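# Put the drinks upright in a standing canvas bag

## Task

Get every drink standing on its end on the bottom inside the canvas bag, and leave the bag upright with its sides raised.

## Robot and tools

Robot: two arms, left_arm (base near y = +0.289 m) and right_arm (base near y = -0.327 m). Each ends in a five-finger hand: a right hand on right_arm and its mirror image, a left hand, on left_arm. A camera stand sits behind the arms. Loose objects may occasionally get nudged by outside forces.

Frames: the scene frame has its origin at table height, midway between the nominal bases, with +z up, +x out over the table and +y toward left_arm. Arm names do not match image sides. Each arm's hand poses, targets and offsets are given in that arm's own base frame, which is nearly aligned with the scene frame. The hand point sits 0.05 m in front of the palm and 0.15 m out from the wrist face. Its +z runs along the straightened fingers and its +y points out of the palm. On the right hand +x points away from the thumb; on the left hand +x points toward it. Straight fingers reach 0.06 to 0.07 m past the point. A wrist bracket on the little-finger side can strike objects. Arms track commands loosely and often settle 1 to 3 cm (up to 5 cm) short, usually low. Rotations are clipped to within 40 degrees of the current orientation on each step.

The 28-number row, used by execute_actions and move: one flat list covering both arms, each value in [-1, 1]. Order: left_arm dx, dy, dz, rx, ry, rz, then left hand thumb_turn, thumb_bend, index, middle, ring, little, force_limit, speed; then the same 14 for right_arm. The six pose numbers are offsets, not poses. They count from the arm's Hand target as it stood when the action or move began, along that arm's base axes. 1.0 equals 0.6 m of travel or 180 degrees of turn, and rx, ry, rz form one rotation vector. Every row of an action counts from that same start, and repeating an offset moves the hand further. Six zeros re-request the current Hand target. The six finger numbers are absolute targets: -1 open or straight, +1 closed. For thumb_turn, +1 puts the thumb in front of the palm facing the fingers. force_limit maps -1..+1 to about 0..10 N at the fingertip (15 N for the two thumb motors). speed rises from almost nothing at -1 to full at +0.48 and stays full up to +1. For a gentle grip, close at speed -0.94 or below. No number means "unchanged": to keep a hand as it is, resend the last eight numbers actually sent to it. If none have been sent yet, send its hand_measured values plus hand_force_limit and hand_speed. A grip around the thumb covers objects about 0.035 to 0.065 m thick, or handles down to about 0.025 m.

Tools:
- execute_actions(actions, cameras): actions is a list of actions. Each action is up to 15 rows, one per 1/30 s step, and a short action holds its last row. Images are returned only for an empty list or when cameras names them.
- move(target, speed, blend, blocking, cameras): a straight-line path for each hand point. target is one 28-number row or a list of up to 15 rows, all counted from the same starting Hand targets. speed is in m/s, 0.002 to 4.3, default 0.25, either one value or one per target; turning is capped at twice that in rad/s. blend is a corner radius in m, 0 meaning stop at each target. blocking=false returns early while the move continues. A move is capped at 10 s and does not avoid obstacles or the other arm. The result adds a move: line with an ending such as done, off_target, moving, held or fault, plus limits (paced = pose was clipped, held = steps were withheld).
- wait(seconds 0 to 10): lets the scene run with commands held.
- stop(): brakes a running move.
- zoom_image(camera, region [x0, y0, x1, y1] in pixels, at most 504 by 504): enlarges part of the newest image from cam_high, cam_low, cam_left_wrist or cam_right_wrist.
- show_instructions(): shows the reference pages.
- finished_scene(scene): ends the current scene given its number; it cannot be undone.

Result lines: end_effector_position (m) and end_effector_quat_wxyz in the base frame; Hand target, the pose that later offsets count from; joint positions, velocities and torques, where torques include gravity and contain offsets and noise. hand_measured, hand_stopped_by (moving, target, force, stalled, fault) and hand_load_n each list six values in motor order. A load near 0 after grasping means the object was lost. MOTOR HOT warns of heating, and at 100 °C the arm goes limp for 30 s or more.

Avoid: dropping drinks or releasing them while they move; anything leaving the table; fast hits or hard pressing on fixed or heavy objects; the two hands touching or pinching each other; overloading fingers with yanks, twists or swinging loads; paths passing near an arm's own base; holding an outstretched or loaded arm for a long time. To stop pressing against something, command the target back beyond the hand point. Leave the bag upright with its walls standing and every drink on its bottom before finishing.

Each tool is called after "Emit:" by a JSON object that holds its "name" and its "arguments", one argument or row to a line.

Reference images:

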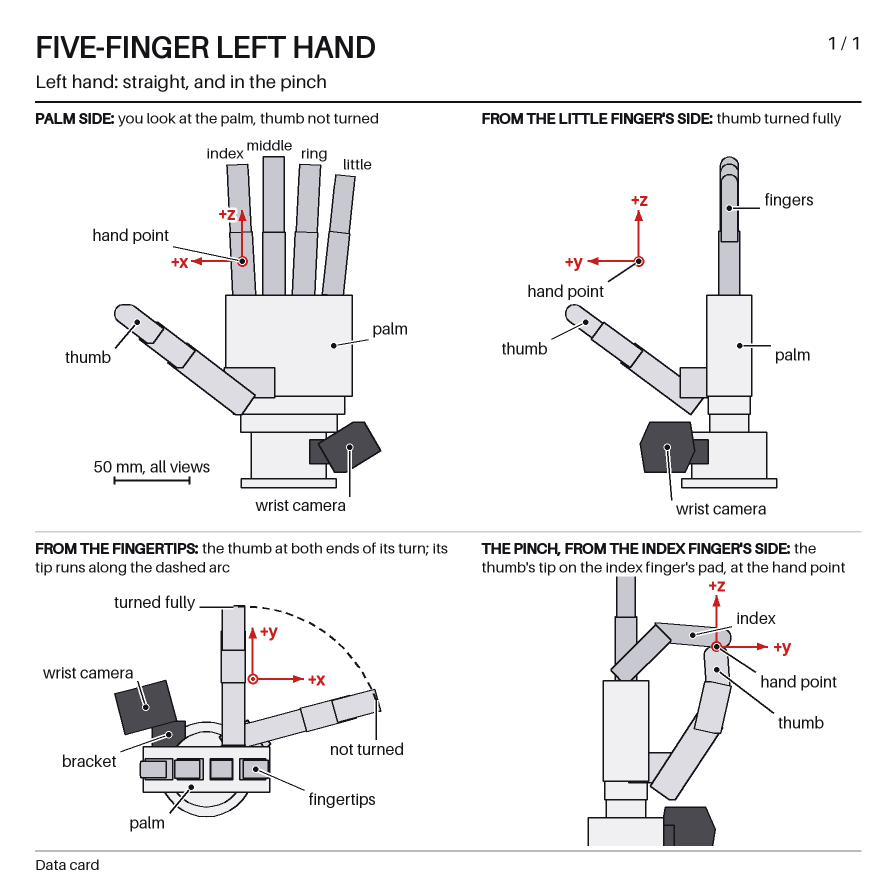

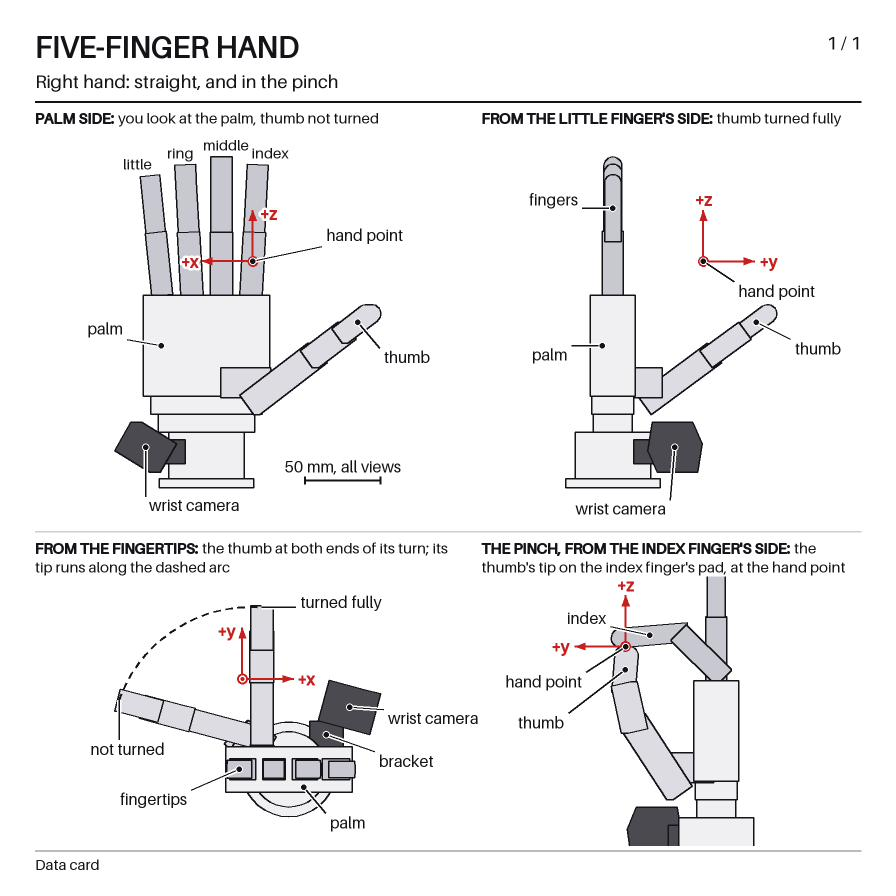

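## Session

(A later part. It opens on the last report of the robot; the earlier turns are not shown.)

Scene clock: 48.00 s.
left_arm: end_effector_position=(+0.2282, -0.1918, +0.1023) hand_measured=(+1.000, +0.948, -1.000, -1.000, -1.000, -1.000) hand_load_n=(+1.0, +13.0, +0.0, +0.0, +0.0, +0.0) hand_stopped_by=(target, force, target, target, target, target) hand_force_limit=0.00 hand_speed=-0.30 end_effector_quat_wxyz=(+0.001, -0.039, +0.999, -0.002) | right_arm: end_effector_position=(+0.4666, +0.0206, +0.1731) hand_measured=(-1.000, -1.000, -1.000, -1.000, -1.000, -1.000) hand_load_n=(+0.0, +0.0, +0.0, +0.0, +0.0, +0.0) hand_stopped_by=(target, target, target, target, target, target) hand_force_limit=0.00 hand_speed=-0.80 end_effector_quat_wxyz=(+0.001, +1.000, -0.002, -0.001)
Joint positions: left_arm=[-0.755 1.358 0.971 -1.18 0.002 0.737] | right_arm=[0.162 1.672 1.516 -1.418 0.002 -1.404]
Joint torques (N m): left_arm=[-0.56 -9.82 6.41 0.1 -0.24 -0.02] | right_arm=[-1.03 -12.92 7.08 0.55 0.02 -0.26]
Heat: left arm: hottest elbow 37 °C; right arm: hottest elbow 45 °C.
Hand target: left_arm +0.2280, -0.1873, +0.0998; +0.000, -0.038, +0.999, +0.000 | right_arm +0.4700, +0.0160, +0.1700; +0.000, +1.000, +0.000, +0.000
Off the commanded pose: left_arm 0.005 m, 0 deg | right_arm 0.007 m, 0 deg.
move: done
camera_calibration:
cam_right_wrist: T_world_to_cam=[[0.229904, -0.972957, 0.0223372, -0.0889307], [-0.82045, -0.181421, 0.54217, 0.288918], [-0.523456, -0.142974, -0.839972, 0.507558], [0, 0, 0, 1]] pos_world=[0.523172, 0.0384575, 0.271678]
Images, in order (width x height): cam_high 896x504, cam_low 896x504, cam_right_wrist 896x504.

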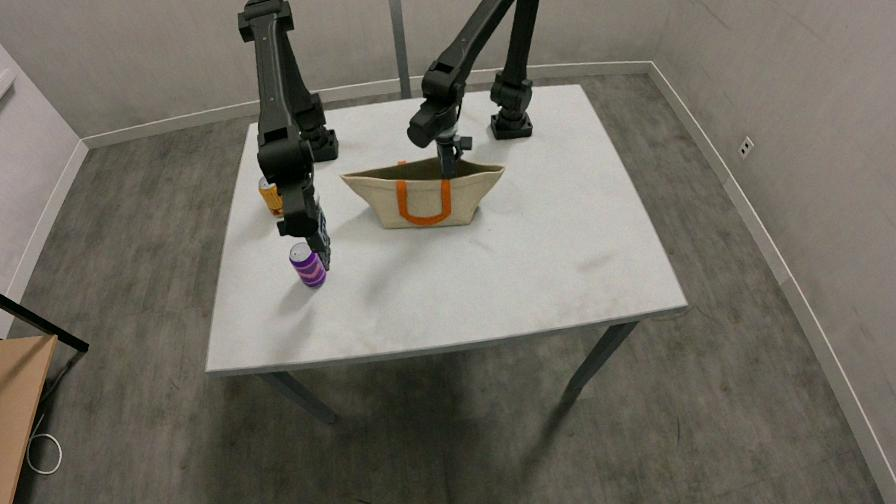

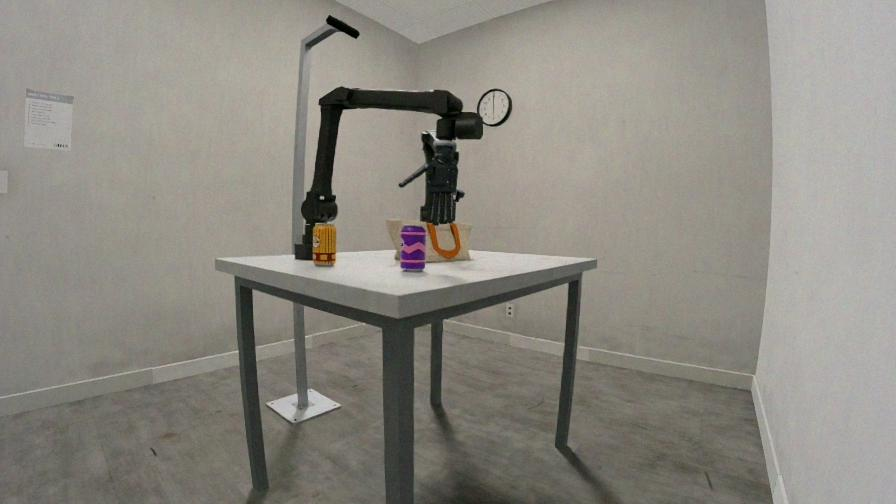

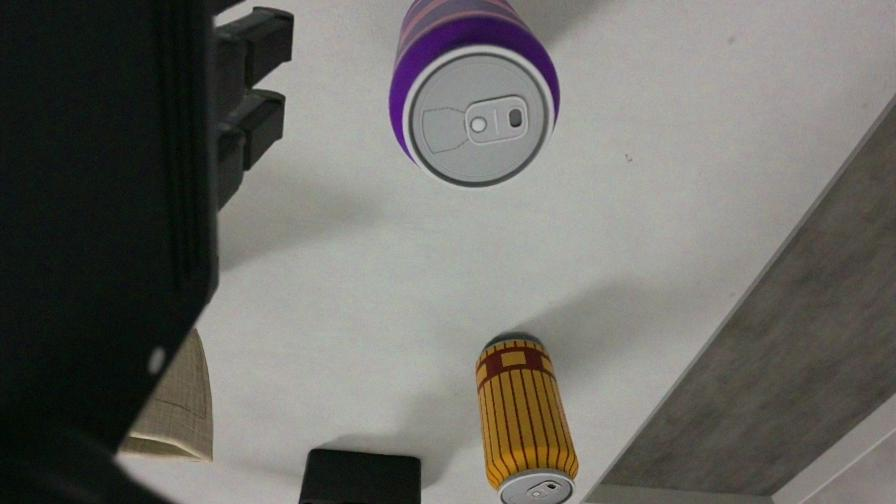

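Emit:
{"name": "move", "arguments": {
  "target": [0,0,0,0,0,0,1,1,-1,-1,-1,-1,0,-0.3,-0.0083,0,-0.1917,0,0,0,-1,-1,-1,-1,-1,-1,0,-0.8],
  "cameras": ["cam_high","cam_low","cam_right_wrist"],
  "speed": 0.15
}}

Emit:
{"name": "zoom_image", "arguments": {
  "camera": "cam_low",
  "region": [340, 120, 500, 290]
}}

Emit:
{"name": "zoom_image", "arguments": {
  "camera": "cam_high",
  "region": [220, 160, 400, 300]
}}

Scene clock: 50.50 s.
left_arm: end_effector_position=(+0.2282, -0.1918, +0.1023) hand_measured=(+1.000, +0.948, -1.000, -1.000, -1.000, -1.000) hand_load_n=(+1.0, +13.0, +0.0, +0.0, +0.0, +0.0) hand_stopped_by=(target, force, target, target, target, target) hand_force_limit=0.00 hand_speed=-0.30 end_effector_quat_wxyz=(+0.001, -0.039, +0.999, -0.002) | right_arm: end_effector_position=(+0.4641, +0.0202, +0.0619) hand_measured=(-1.000, -1.000, -1.000, -1.000, -1.000, -1.000) hand_load_n=(+0.0, +0.0, +0.0, +0.0, +0.0, +0.0) hand_stopped_by=(target, target, target, target, target, target) hand_force_limit=0.00 hand_speed=-0.80 end_effector_quat_wxyz=(+0.001, +1.000, -0.002, +0.003)
Joint positions: left_arm=[-0.755 1.358 0.971 -1.18 0.002 0.737] | right_arm=[0.162 1.744 1.307 -1.128 0.002 -1.404]
Joint torques (N m): left_arm=[-0.5 -9.76 6.39 0.1 -0.24 -0.01] | right_arm=[-0.97 -12.57 6.22 0.55 0.01 -0.25]
Heat: left arm: hottest wrist pitch 37 °C; right arm: hottest elbow 45 °C.
Hand target: left_arm +0.2280, -0.1873, +0.0998; +0.000, -0.038, +0.999, +0.000 | right_arm +0.4649, +0.0160, +0.0548; +0.000, +1.000, +0.000, +0.000
Off the commanded pose: left_arm 0.005 m, 0 deg | right_arm 0.008 m, 0 deg.
move: done
camera_calibration:
cam_right_wrist: T_world_to_cam=[[0.230454, -0.972812, 0.0229827, -0.0866309], [-0.82535, -0.182901, 0.534176, 0.349835], [-0.51545, -0.142072, -0.845061, 0.409278], [0, 0, 0, 1]] pos_world=[0.519663, 0.0378563, 0.160983]
Images, in order (width x height): cam_high 896x504, cam_low 896x504, cam_right_wrist 896x504.

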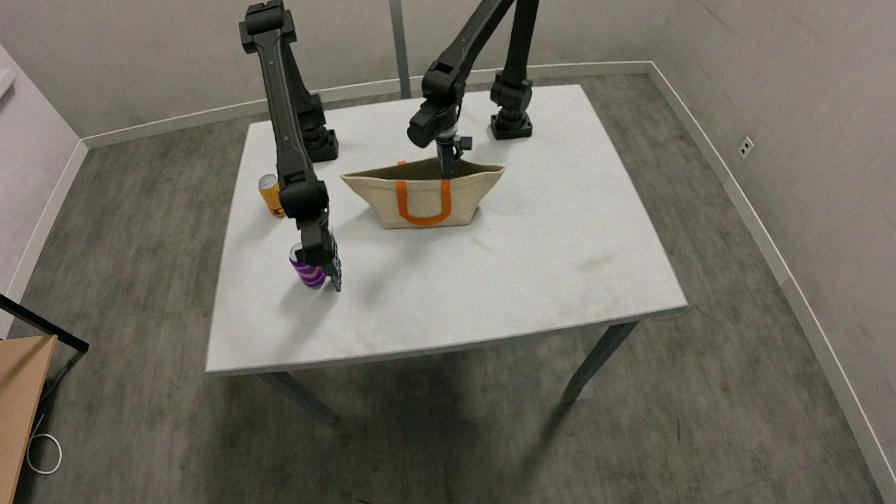

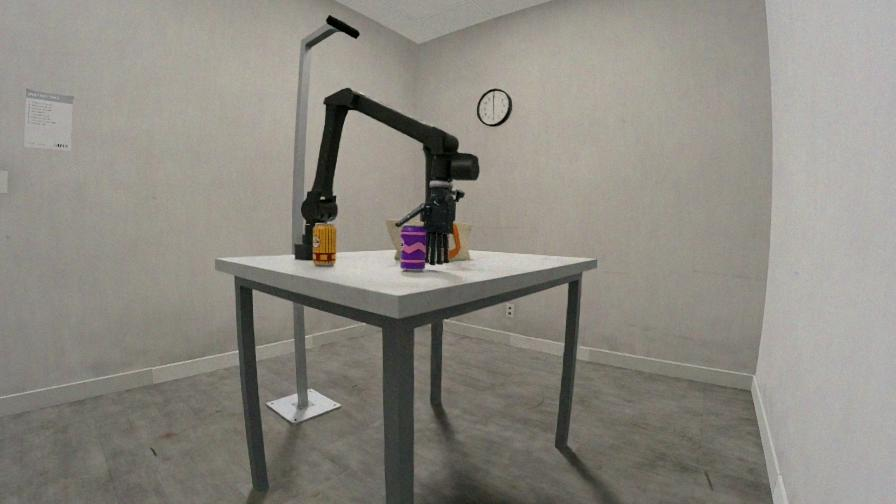

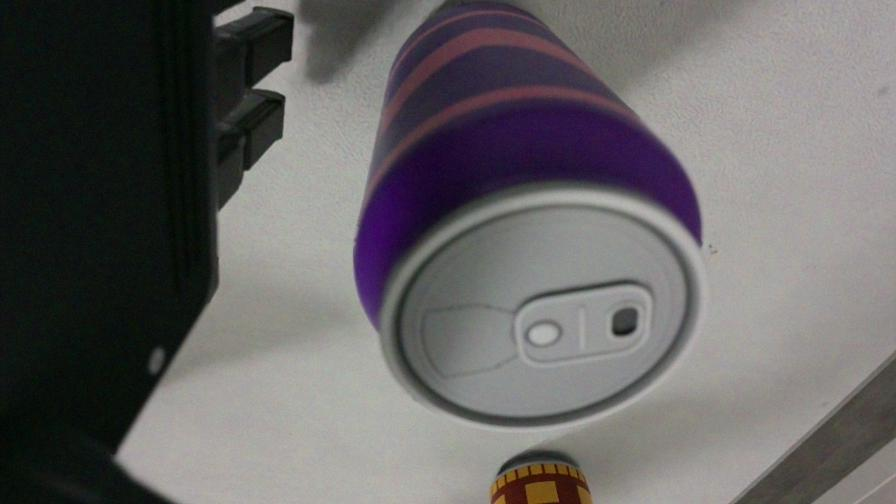

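Scaled by 2.965 from the camera's 896x504 image, which has a finer 1280x720 frame.

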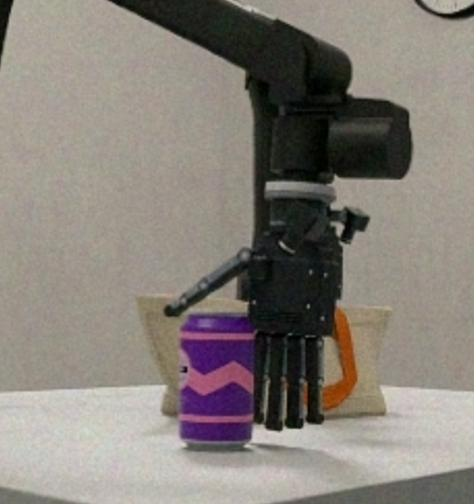

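Scaled by 2.800 from the camera's 896x504 image, which has a finer 1280x720 frame.

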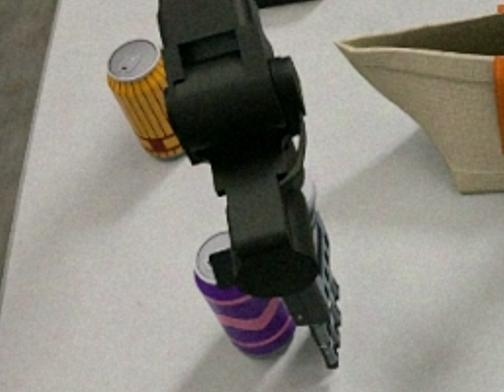

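Emit:
{"name": "move", "arguments": {
  "target": [0,0,0,0,0,0,1,1,-1,-1,-1,-1,0,-0.3,0,-0.055,0,0,0,0,-1,-1,-1,-1,-1,-1,0,-0.8],
  "cameras": ["cam_high","cam_low","cam_right_wrist"],
  "speed": 0.08
}}

Emit:
{"name": "zoom_image", "arguments": {
  "camera": "cam_low",
  "region": [340, 120, 500, 290]
}}

Emit:
{"name": "zoom_image", "arguments": {
  "camera": "cam_high",
  "region": [220, 160, 400, 300]
}}

Scene clock: 53.43 s.
left_arm: end_effector_position=(+0.2282, -0.1918, +0.1023) hand_measured=(+1.000, +0.948, -1.000, -1.000, -1.000, -1.000) hand_load_n=(+1.0, +13.0, +0.0, +0.0, +0.0, +0.0) hand_stopped_by=(target, force, target, target, target, target) hand_force_limit=0.00 hand_speed=-0.30 end_effector_quat_wxyz=(+0.001, -0.039, +0.999, -0.002) | right_arm: end_effector_position=(+0.4653, -0.0108, +0.0589) hand_measured=(-1.000, -1.000, -1.000, -1.000, -1.000, -1.000) hand_load_n=(+0.0, +0.0, +0.0, +0.0, +0.0, +0.0) hand_stopped_by=(target, target, target, target, target, target) hand_force_limit=0.00 hand_speed=-0.80 end_effector_quat_wxyz=(+0.000, +1.000, -0.003, +0.001)
Joint positions: left_arm=[-0.755 1.358 0.971 -1.18 0.002 0.737] | right_arm=[0.099 1.744 1.298 -1.123 -0.001 -1.465]
Joint torques (N m): left_arm=[-0.5 -9.82 6.41 0.1 -0.24 -0.01] | right_arm=[-1.2 -13.16 5.87 0.53 0.13 -0.29]
Heat: left arm: hottest wrist pitch 37 °C; right arm: hottest elbow 45 °C.
Hand target: left_arm +0.2280, -0.1873, +0.0998; +0.000, -0.038, +0.999, +0.000 | right_arm +0.4649, -0.0169, +0.0548; +0.000, +1.000, +0.000, +0.000
Off the commanded pose: left_arm 0.005 m, 0 deg | right_arm 0.007 m, 0 deg.
move: done
camera_calibration:
cam_right_wrist: T_world_to_cam=[[0.228705, -0.973288, 0.0201138, -0.116057], [-0.823069, -0.18229, 0.537892, 0.34553], [-0.519858, -0.139574, -0.842773, 0.404978], [0, 0, 0, 1]] pos_world=[0.521468, 0.00655366, 0.157781]
Images, in order (width x height): cam_high 896x504, cam_low 896x504, cam_right_wrist 896x504.

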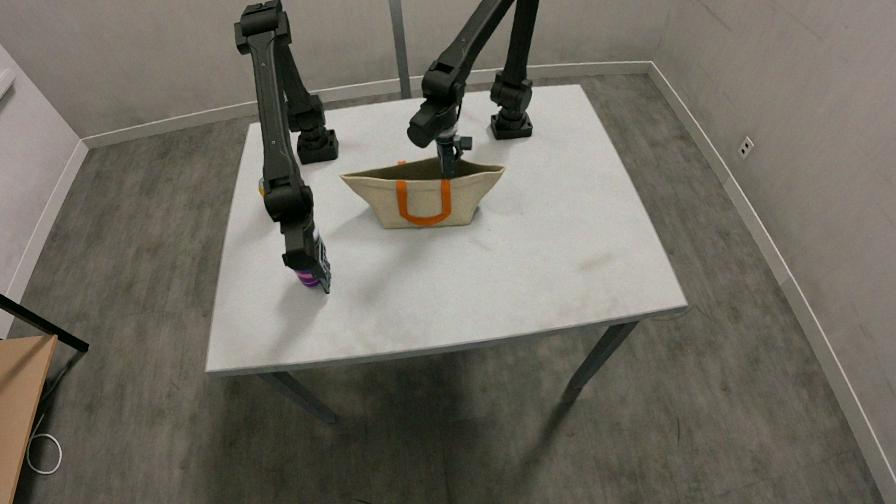

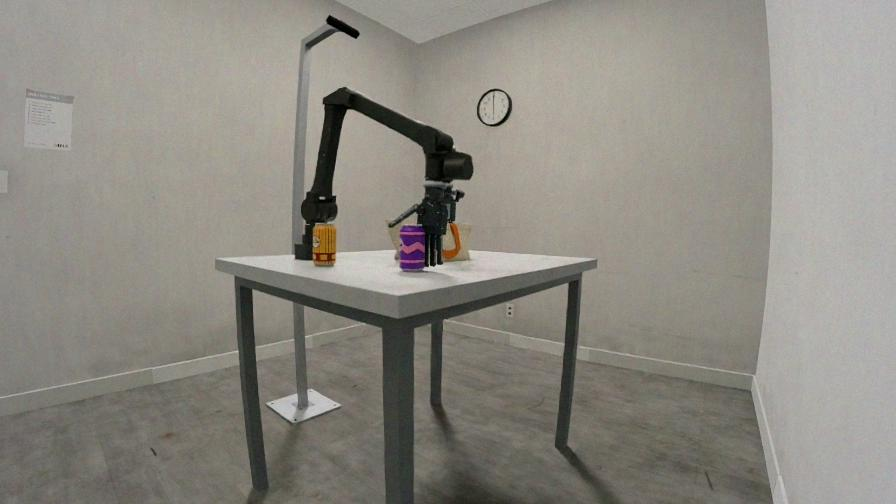

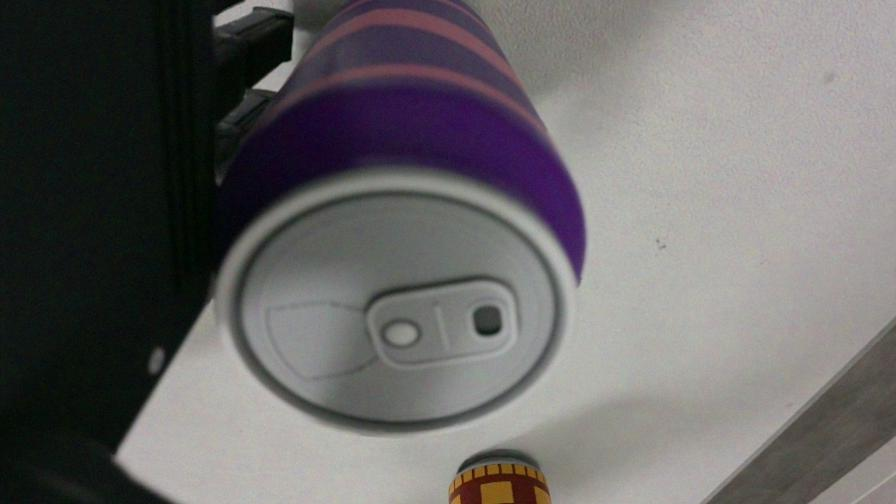

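Scaled by 2.965 from the camera's 896x504 image, which has a finer 1280x720 frame.

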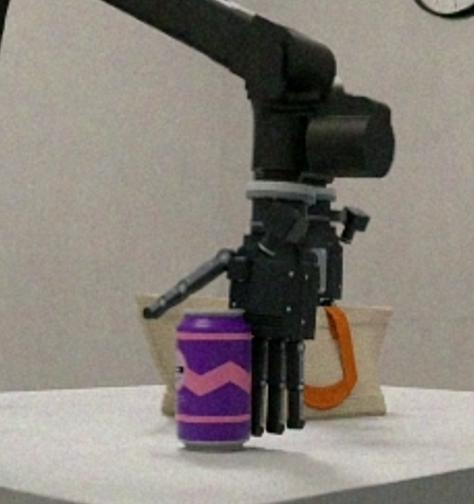

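Scaled by 2.800 from the camera's 896x504 image, which has a finer 1280x720 frame.

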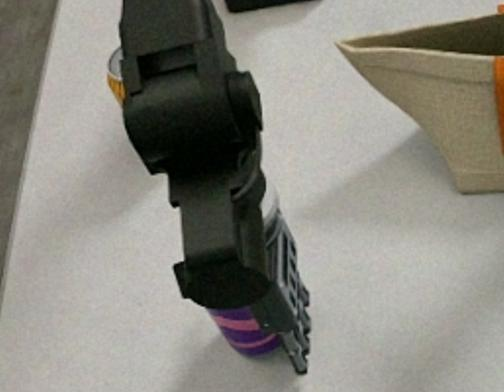

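Emit:
{"name": "move", "arguments": {
  "target": [0,0,0,0,0,0,1,1,-1,-1,-1,-1,0,-0.3,0,0,0,0,0,0,1,-1,-1,-1,-1,-1,0,-0.4],
  "cameras": ["cam_low","cam_right_wrist"],
  "speed": 0.08
}}

Emit:
{"name": "zoom_image", "arguments": {
  "camera": "cam_low",
  "region": [340, 120, 500, 290]
}}

Scene clock: 56.10 s.
left_arm: end_effector_position=(+0.2282, -0.1918, +0.1023) hand_measured=(+1.000, +0.948, -1.000, -1.000, -1.000, -1.000) hand_load_n=(+1.5, +13.0, +0.0, +0.0, +0.0, +0.0) hand_stopped_by=(target, force, target, target, target, target) hand_force_limit=0.00 hand_speed=-0.30 end_effector_quat_wxyz=(+0.001, -0.039, +0.999, -0.002) | right_arm: end_effector_position=(+0.4655, -0.0109, +0.0589) hand_measured=(+1.000, -1.000, -1.000, -1.000, -1.000, -1.000) hand_load_n=(+0.0, +0.0, +0.0, +0.0, -0.5, +0.0) hand_stopped_by=(target, target, target, target, target, target) hand_force_limit=0.00 hand_speed=-0.40 end_effector_quat_wxyz=(+0.000, +1.000, -0.001, +0.001)
Joint positions: left_arm=[-0.755 1.358 0.971 -1.18 0.002 0.737] | right_arm=[0.099 1.744 1.298 -1.123 -0.001 -1.468]
Joint torques (N m): left_arm=[-0.56 -9.76 6.39 0.09 -0.24 -0.01] | right_arm=[-1.2 -13.27 5.91 0.58 0.15 -0.27]
Heat: left arm: hottest wrist pitch 37 °C; right arm: hottest elbow 45 °C.
Hand target: left_arm +0.2280, -0.1873, +0.0998; +0.000, -0.038, +0.999, +0.000 | right_arm +0.4649, -0.0169, +0.0548; +0.000, +1.000, +0.000, +0.000
Off the commanded pose: left_arm 0.005 m, 0 deg | right_arm 0.007 m, 0 deg.
move: done
camera_calibration:
cam_right_wrist: T_world_to_cam=[[0.231689, -0.972582, 0.0201272, -0.117544], [-0.822534, -0.184814, 0.537849, 0.345375], [-0.519382, -0.141169, -0.842801, 0.40481], [0, 0, 0, 1]] pos_world=[0.521567, 0.0066551, 0.157781]
Images, in order (width x height): cam_low 896x504, cam_right_wrist 896x504.

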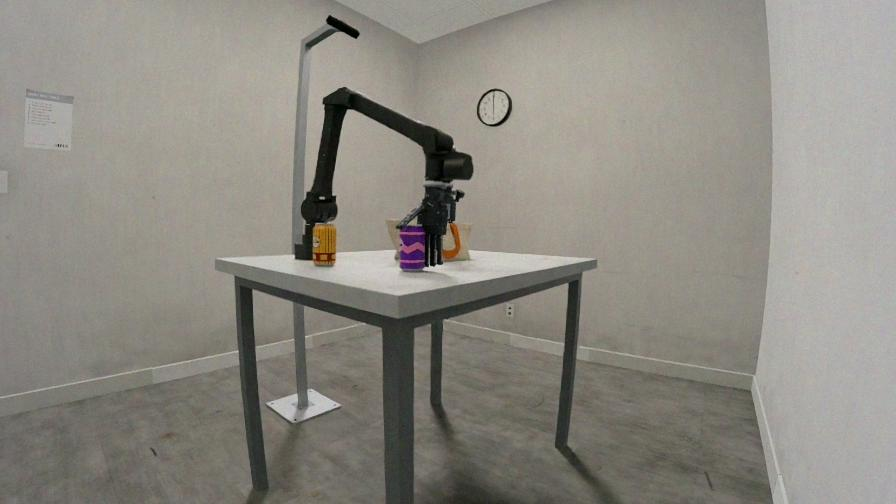

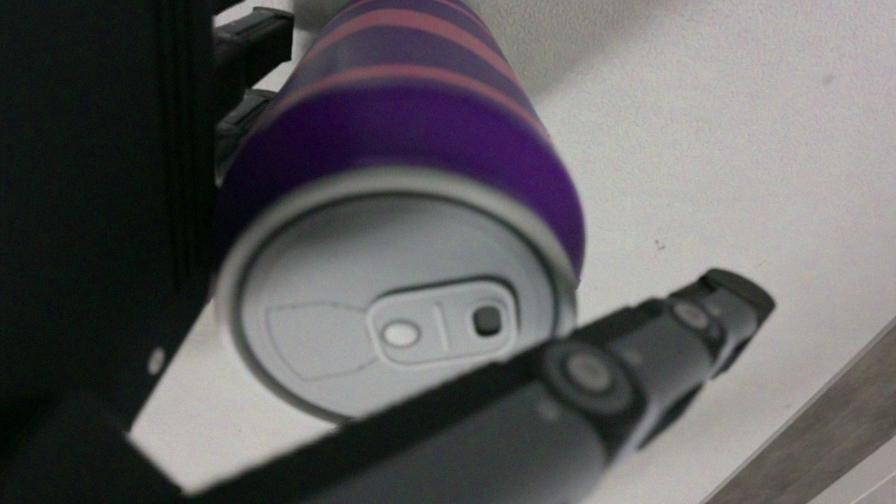

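Scaled by 2.965 from the camera's 896x504 image, which has a finer 1280x720 frame.

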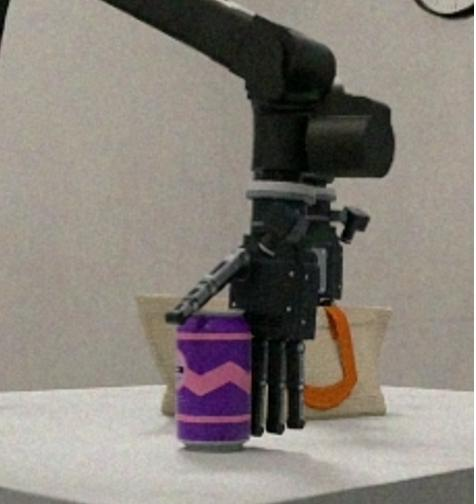

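Emit:
{"name": "move", "arguments": {
  "target": [0,0,0,0,0,0,1,1,-1,-1,-1,-1,0,-0.3,0,0,0,0,0,0,1,0.5,-1,-1,-1,-1,0.2,-0.8],
  "cameras": ["cam_low","cam_right_wrist"],
  "speed": 0.08
}}

Emit:
{"name": "zoom_image", "arguments": {
  "camera": "cam_low",
  "region": [340, 120, 500, 290]
}}

Scene clock: 58.00 s.
left_arm: end_effector_position=(+0.2282, -0.1918, +0.1023) hand_measured=(+1.000, +0.948, -1.000, -1.000, -1.000, -1.000) hand_load_n=(+1.0, +13.0, +0.0, +0.0, +0.0, +0.0) hand_stopped_by=(target, force, target, target, target, target) hand_force_limit=0.00 hand_speed=-0.30 end_effector_quat_wxyz=(+0.001, -0.039, +0.999, -0.002) | right_arm: end_effector_position=(+0.4658, -0.0110, +0.0605) hand_measured=(+1.000, -0.676, -1.000, -1.000, -1.000, -1.000) hand_load_n=(+0.0, +8.5, +0.0, +0.0, +0.0, +0.0) hand_stopped_by=(target, force, target, target, target, target) hand_force_limit=0.20 hand_speed=-0.80 end_effector_quat_wxyz=(+0.000, +1.000, -0.001, +0.003)
Joint positions: left_arm=[-0.755 1.358 0.971 -1.18 0.002 0.737] | right_arm=[0.099 1.74 1.298 -1.123 0 -1.469]
Joint torques (N m): left_arm=[-0.56 -9.88 6.42 0.12 -0.24 -0.01] | right_arm=[-1.14 -13.04 5.93 0.58 0.11 -0.27]
Heat: left arm: hottest wrist pitch 37 °C; right arm: hottest elbow 45 °C.
Hand target: left_arm +0.2280, -0.1873, +0.0998; +0.000, -0.038, +0.999, +0.000 | right_arm +0.4649, -0.0169, +0.0549; +0.000, +1.000, +0.000, +0.000
Off the commanded pose: left_arm 0.005 m, 0 deg | right_arm 0.008 m, 0 deg.
move: done
camera_calibration:
cam_right_wrist: T_world_to_cam=[[0.231958, -0.972492, 0.0213052, -0.117906], [-0.824357, -0.184904, 0.535019, 0.345859], [-0.516363, -0.141665, -0.844571, 0.404953], [0, 0, 0, 1]] pos_world=[0.521564, 0.00665563, 0.159482]
Images, in order (width x height): cam_low 896x504, cam_right_wrist 896x504.

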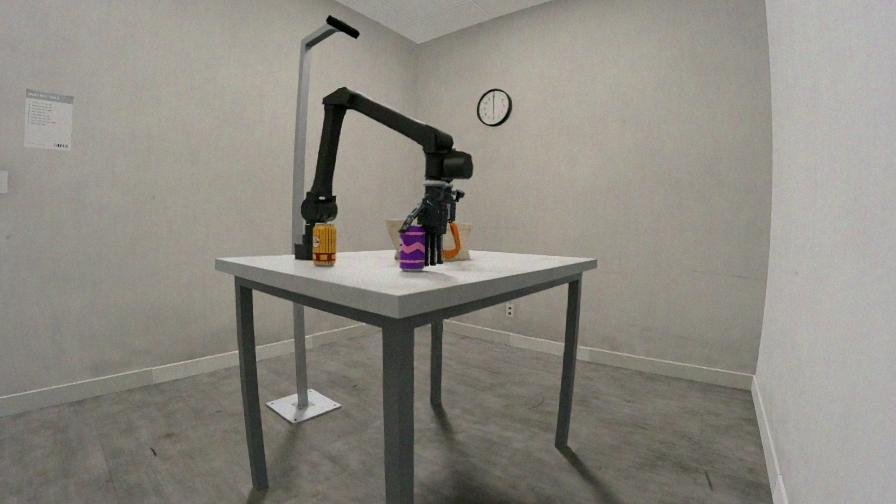

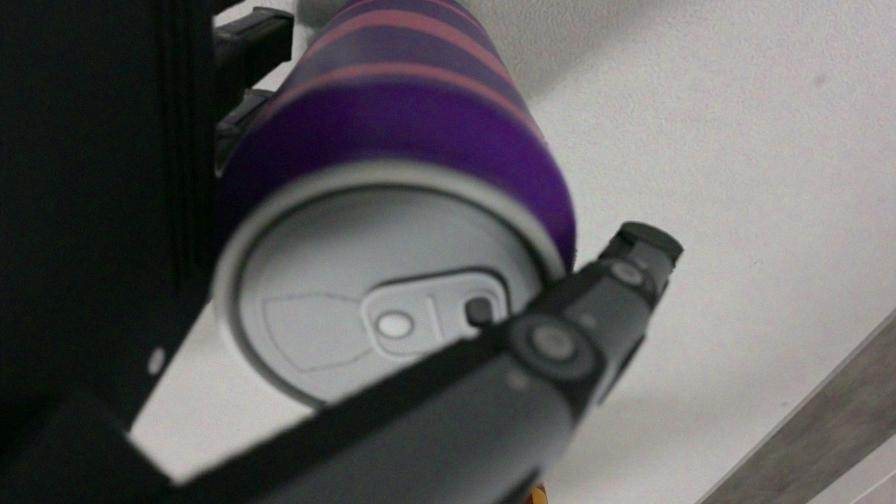

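Scaled by 2.965 from the camera's 896x504 image, which has a finer 1280x720 frame.

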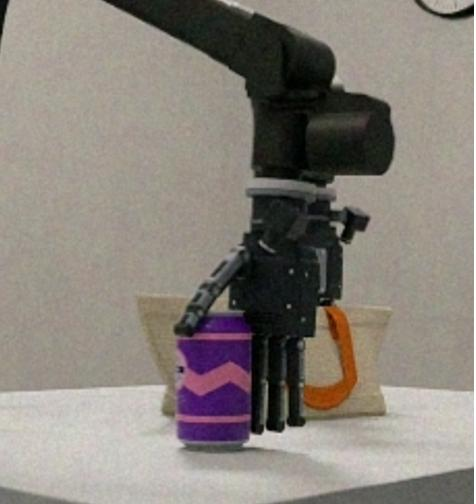

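Emit:
{"name": "move", "arguments": {
  "target": [0,0,0,0,0,0,1,1,-1,-1,-1,-1,0,-0.3,0,0,0,0,0,0,1,0.5,0,0,-1,-1,-0.7,-0.94],
  "cameras": ["cam_right_wrist"],
  "speed": 0.08
}}

Scene clock: 60.93 s.
left_arm: end_effector_position=(+0.2282, -0.1918, +0.1023) hand_measured=(+1.000, +0.948, -1.000, -1.000, -1.000, -1.000) hand_load_n=(+1.5, +13.0, +0.0, +0.0, +0.0, +0.0) hand_stopped_by=(target, force, target, target, target, target) hand_force_limit=0.00 hand_speed=-0.30 end_effector_quat_wxyz=(+0.001, -0.039, +0.999, -0.002) | right_arm: end_effector_position=(+0.4662, -0.0107, +0.0625) hand_measured=(+1.000, -0.674, -0.906, -0.916, -1.000, -1.000) hand_load_n=(+0.0, +2.0, +1.5, +1.0, +0.0, +0.0) hand_stopped_by=(target, force, force, force, target, target) hand_force_limit=-0.70 hand_speed=-0.94 end_effector_quat_wxyz=(-0.001, +1.000, -0.001, +0.005)
Joint positions: left_arm=[-0.755 1.358 0.971 -1.18 0.002 0.737] | right_arm=[0.099 1.735 1.298 -1.123 -0.001 -1.469]
Joint torques (N m): left_arm=[-0.5 -9.82 6.41 0.1 -0.24 -0.01] | right_arm=[-1.14 -12.63 5.94 0.58 0.18 -0.27]
Heat: left arm: hottest wrist pitch 37 °C; right arm: hottest elbow 45 °C.
Hand target: left_arm +0.2280, -0.1873, +0.0998; +0.000, -0.038, +0.999, +0.000 | right_arm +0.4650, -0.0169, +0.0549; +0.000, +1.000, +0.000, +0.000
Off the commanded pose: left_arm 0.005 m, 0 deg | right_arm 0.010 m, 1 deg.
move: done
camera_calibration:
cam_right_wrist: T_world_to_cam=[[0.23187, -0.97253, 0.0205138, -0.117663], [-0.827088, -0.186006, 0.530404, 0.346684], [-0.512018, -0.139951, -0.847497, 0.405139], [0, 0, 0, 1]] pos_world=[0.521459, 0.00675363, 0.161885]
Images, in order (width x height): cam_right_wrist 896x504.

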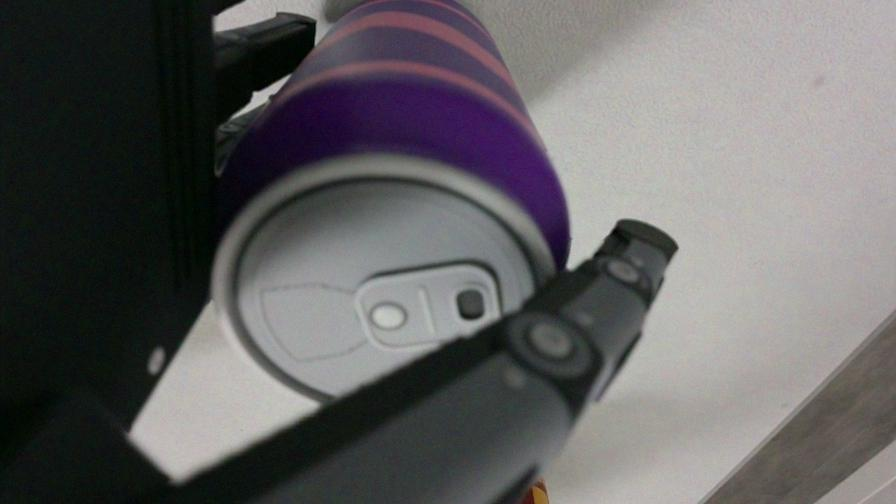

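Emit:
{"name": "move", "arguments": {
  "target": [0,0,0,0,0,0,1,1,-1,-1,-1,-1,0,-0.3,0,0,0,0,0,0,1,-1,-1,-1,-1,-1,0,-0.3],
  "cameras": [],
  "speed": 0.08
}}

Emit:
{"name": "move", "arguments": {
  "target": [0,0,0,0,0,0,1,1,-1,-1,-1,-1,0,-0.3,0,0,0,0,0,0,-1,-1,-1,-1,-1,-1,0,-0.2],
  "cameras": ["cam_right_wrist"],
  "speed": 0.08
}}

Scene clock: 64.73 s.
left_arm: end_effector_position=(+0.2282, -0.1918, +0.1023) hand_measured=(+1.000, +0.948, -1.000, -1.000, -1.000, -1.000) hand_load_n=(+1.5, +12.5, +0.0, +0.0, +0.0, +0.0) hand_stopped_by=(target, force, target, target, target, target) hand_force_limit=0.00 hand_speed=-0.30 end_effector_quat_wxyz=(+0.001, -0.039, +0.999, -0.002) | right_arm: end_effector_position=(+0.4662, -0.0107, +0.0625) hand_measured=(+1.000, -1.000, -1.000, -1.000, -1.000, -1.000) hand_load_n=(+0.0, +0.0, +0.0, +0.0, +0.0, +0.0) hand_stopped_by=(target, target, target, target, target, target) hand_force_limit=0.00 hand_speed=-0.30 end_effector_quat_wxyz=(-0.001, +1.000, -0.001, +0.005)
Joint positions: left_arm=[-0.755 1.358 0.971 -1.18 0.002 0.737] | right_arm=[0.099 1.735 1.298 -1.123 -0.001 -1.469]
Joint torques (N m): left_arm=[-0.56 -9.82 6.42 0.1 -0.24 -0.01] | right_arm=[-1.08 -12.51 5.93 0.59 0.18 -0.27]
Heat: left arm: hottest wrist pitch 37 °C; right arm: hottest elbow 45 °C.
Hand target: left_arm +0.2280, -0.1873, +0.0998; +0.000, -0.038, +0.999, +0.000 | right_arm +0.4649, -0.0169, +0.0549; +0.000, +1.000, +0.000, +0.000
Off the commanded pose: left_arm 0.005 m, 0 deg | right_arm 0.010 m, 1 deg.
move: done
No camera images: "cameras" was empty.

Scene clock: 66.30 s.
left_arm: end_effector_position=(+0.2282, -0.1918, +0.1023) hand_measured=(+1.000, +0.948, -1.000, -1.000, -1.000, -1.000) hand_load_n=(+1.0, +13.0, +0.0, +0.0, +0.0, -0.5) hand_stopped_by=(target, force, target, target, target, target) hand_force_limit=0.00 hand_speed=-0.30 end_effector_quat_wxyz=(+0.001, -0.039, +0.999, -0.002) | right_arm: end_effector_position=(+0.4663, -0.0107, +0.0625) hand_measured=(-1.000, -1.000, -1.000, -1.000, -1.000, -1.000) hand_load_n=(+0.0, +0.0, +0.0, +0.0, +0.0, +0.0) hand_stopped_by=(target, target, target, target, target, target) hand_force_limit=0.00 hand_speed=-0.20 end_effector_quat_wxyz=(-0.001, +1.000, +0.000, +0.005)
Joint positions: left_arm=[-0.755 1.358 0.971 -1.18 0.002 0.737] | right_arm=[0.099 1.735 1.298 -1.123 -0.001 -1.471]
Joint torques (N m): left_arm=[-0.56 -9.76 6.41 0.09 -0.24 -0.01] | right_arm=[-1.03 -12.63 5.94 0.59 0.16 -0.25]
Heat: left arm: hottest wrist pitch 37 °C; right arm: hottest elbow 45 °C.
Hand target: left_arm +0.2280, -0.1873, +0.0998; +0.000, -0.038, +0.999, +0.000 | right_arm +0.4650, -0.0169, +0.0549; +0.000, +1.000, +0.000, +0.000
Off the commanded pose: left_arm 0.005 m, 0 deg | right_arm 0.010 m, 1 deg.
move: done
camera_calibration:
cam_right_wrist: T_world_to_cam=[[0.233668, -0.972099, 0.0205784, -0.118637], [-0.826761, -0.187504, 0.530385, 0.346609], [-0.511729, -0.140947, -0.847507, 0.405047], [0, 0, 0, 1]] pos_world=[0.521558, 0.00675454, 0.161885]
Images, in order (width x height): cam_right_wrist 896x504.

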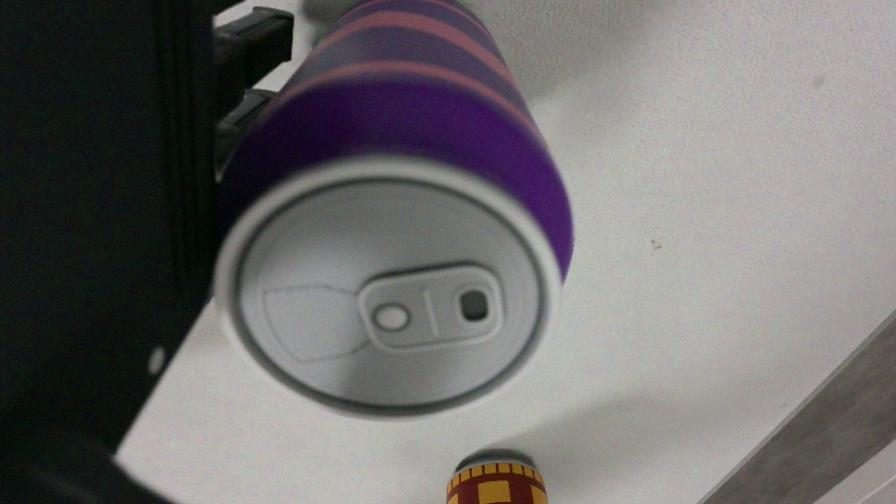

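Emit:
{"name": "move", "arguments": {
  "target": [
    [0,0,0,0,0,0,1,1,-1,-1,-1,-1,0,-0.3,-0.0025,0.0632,0.035,0,0,0,-1,-1,-1,-1,-1,-1,0,-0.2],
    [0,0,0,0,0,0,1,1,-1,-1,-1,-1,0,-0.3,-0.0025,0.0632,0.035,0.1667,0,0,-1,-1,-1,-1,-1,-1,0,-0.2]
  ],
  "cameras": ["cam_high","cam_low","cam_right_wrist"],
  "speed": 0.2
}}

Emit:
{"name": "zoom_image", "arguments": {
  "camera": "cam_low",
  "region": [340, 120, 500, 290]
}}

Scene clock: 69.87 s.
left_arm: end_effector_position=(+0.2282, -0.1918, +0.1023) hand_measured=(+1.000, +0.948, -1.000, -1.000, -1.000, -1.000) hand_load_n=(+1.5, +12.5, +0.0, -0.5, +0.0, +0.0) hand_stopped_by=(target, force, target, target, target, target) hand_force_limit=0.00 hand_speed=-0.30 end_effector_quat_wxyz=(+0.001, -0.039, +0.999, -0.002) | right_arm: end_effector_position=(+0.4546, +0.0244, +0.0696) hand_measured=(-1.000, -1.000, -1.000, -1.000, -1.000, -1.000) hand_load_n=(-0.5, +0.0, +0.0, +0.0, +0.0, +0.0) hand_stopped_by=(target, target, target, target, target, target) hand_force_limit=0.00 hand_speed=-0.20 end_effector_quat_wxyz=(-0.257, +0.966, -0.005, -0.009)
Joint positions: left_arm=[-0.755 1.358 0.971 -1.18 0.002 0.737] | right_arm=[-0.04 1.714 1.298 -1.194 -0.518 -1.61]
Joint torques (N m): left_arm=[-0.56 -9.82 6.41 0.12 -0.24 -0.01] | right_arm=[-0.85 -12.81 8.18 -0.2 -0.6 -0.27]
Heat: left arm: hottest wrist pitch 37 °C; right arm: hottest elbow 45 °C.
Hand target: left_arm +0.2280, -0.1873, +0.0998; +0.000, -0.038, +0.999, +0.000 | right_arm +0.4634, +0.0209, +0.0760; -0.258, +0.966, +0.000, +0.000
Off the commanded pose: left_arm 0.005 m, 0 deg | right_arm 0.011 m, 1 deg.
move: off_target (right_arm)
camera_calibration:
cam_right_wrist: T_world_to_cam=[[0.220553, -0.855177, -0.469073, -0.044681], [-0.815844, -0.425315, 0.391799, 0.350232], [-0.534561, 0.296277, -0.791495, 0.405749], [0, 0, 0, 1]] pos_world=[0.512486, -0.00946566, 0.162969]
Images, in order (width x height): cam_high 896x504, cam_low 896x504, cam_right_wrist 896x504.

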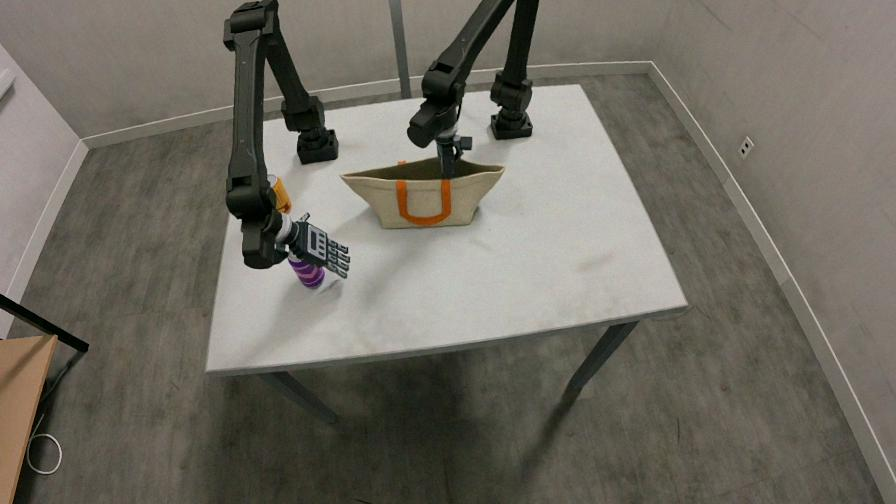

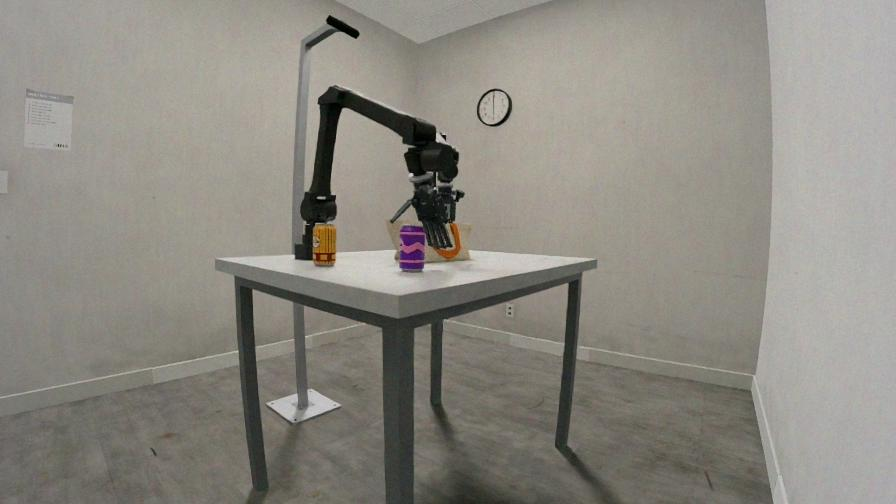

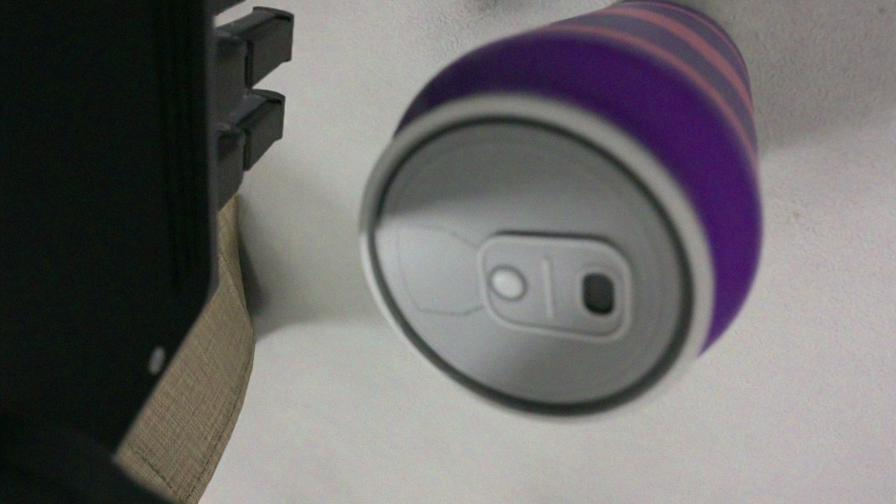

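Scaled by 2.965 from the camera's 896x504 image, which has a finer 1280x720 frame.

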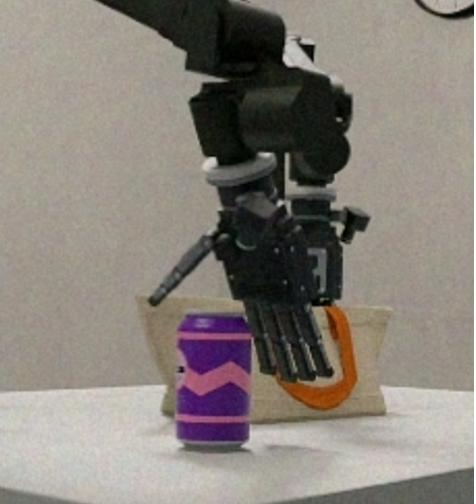

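Emit:
{"name": "move", "arguments": {
  "target": [
    [0,0,0,0,0,0,1,1,-1,-1,-1,-1,0,-0.3,0.0165,0,0,0,0,0,-1,-1,-1,-1,-1,-1,0,-0.2],
    [0,0,0,0,0,0,1,1,-1,-1,-1,-1,0,-0.3,0.0165,-0.06,0,0,0,0,-1,-1,-1,-1,-1,-1,0,-0.2]
  ],
  "cameras": ["cam_low","cam_right_wrist"],
  "speed": 0.08
}}

Emit:
{"name": "zoom_image", "arguments": {
  "camera": "cam_low",
  "region": [340, 120, 500, 290]
}}

Scene clock: 72.40 s.
left_arm: end_effector_position=(+0.2282, -0.1918, +0.1023) hand_measured=(+1.000, +0.948, -1.000, -1.000, -1.000, -1.000) hand_load_n=(+1.0, +13.0, +0.0, +0.0, +0.0, +0.0) hand_stopped_by=(target, force, target, target, target, target) hand_force_limit=0.00 hand_speed=-0.30 end_effector_quat_wxyz=(+0.001, -0.039, +0.999, -0.002) | right_arm: end_effector_position=(+0.4559, -0.0101, +0.0701) hand_measured=(-1.000, -1.000, -1.000, -1.000, -1.000, -1.000) hand_load_n=(+0.0, -0.5, +0.0, +0.0, +0.0, +0.0) hand_stopped_by=(target, target, target, target, target, target) hand_force_limit=0.00 hand_speed=-0.20 end_effector_quat_wxyz=(-0.259, +0.966, -0.007, -0.011)
Joint positions: left_arm=[-0.755 1.358 0.971 -1.18 0.002 0.737] | right_arm=[-0.112 1.734 1.325 -1.247 -0.518 -1.691]
Joint torques (N m): left_arm=[-0.5 -9.82 6.41 0.1 -0.24 -0.01] | right_arm=[-0.56 -11.99 9.77 -0.25 -0.44 -0.27]
Heat: left arm: hottest wrist pitch 37 °C; right arm: hottest elbow 45 °C.
Hand target: left_arm +0.2280, -0.1873, +0.0998; +0.000, -0.038, +0.999, +0.000 | right_arm +0.4735, -0.0150, +0.0759; -0.258, +0.966, +0.000, +0.000
Off the commanded pose: left_arm 0.005 m, 0 deg | right_arm 0.019 m, 2 deg.
move: off_target (right_arm)
camera_calibration:
cam_right_wrist: T_world_to_cam=[[0.216306, -0.85334, -0.474364, -0.0719524], [-0.814481, -0.425633, 0.39428, 0.335574], [-0.53836, 0.301076, -0.787097, 0.418508], [0, 0, 0, 1]] pos_world=[0.514191, -0.0445712, 0.162965]
Images, in order (width x height): cam_low 896x504, cam_right_wrist 896x504.

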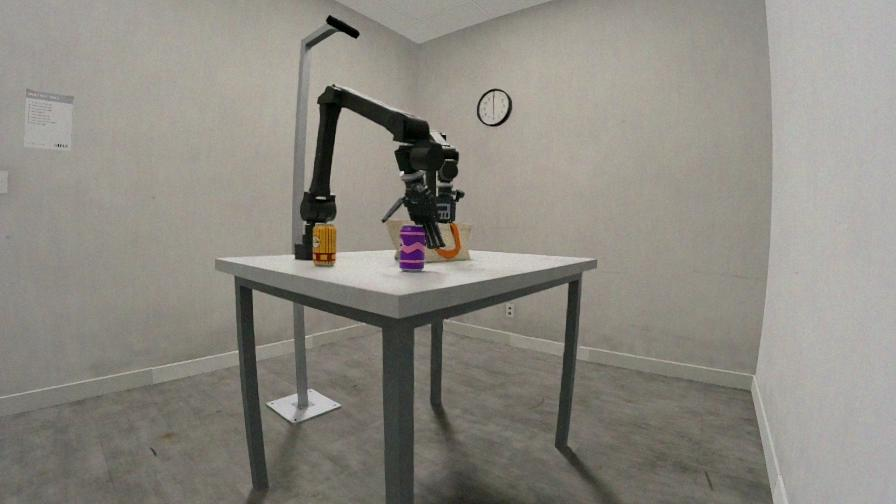

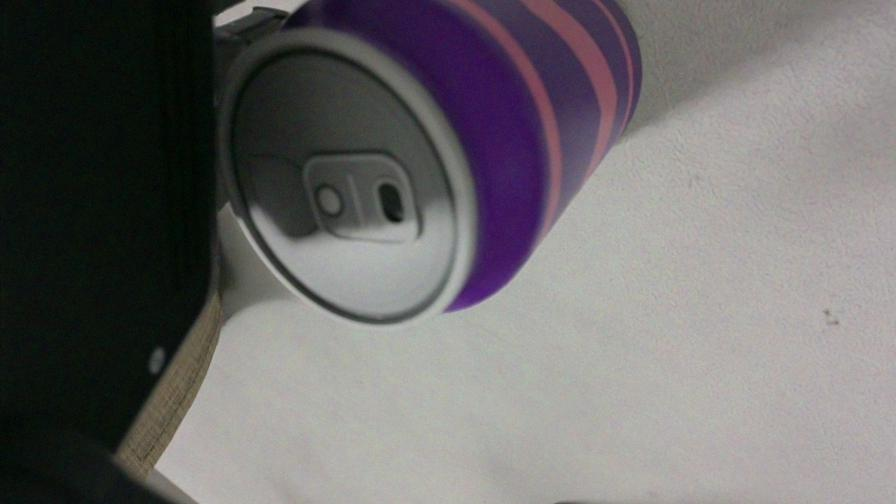

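Scaled by 2.965 from the camera's 896x504 image, which has a finer 1280x720 frame.

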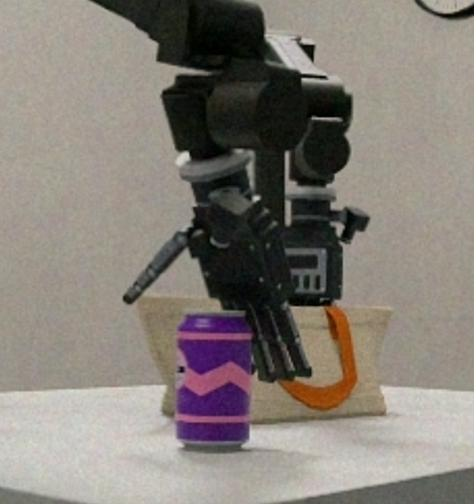

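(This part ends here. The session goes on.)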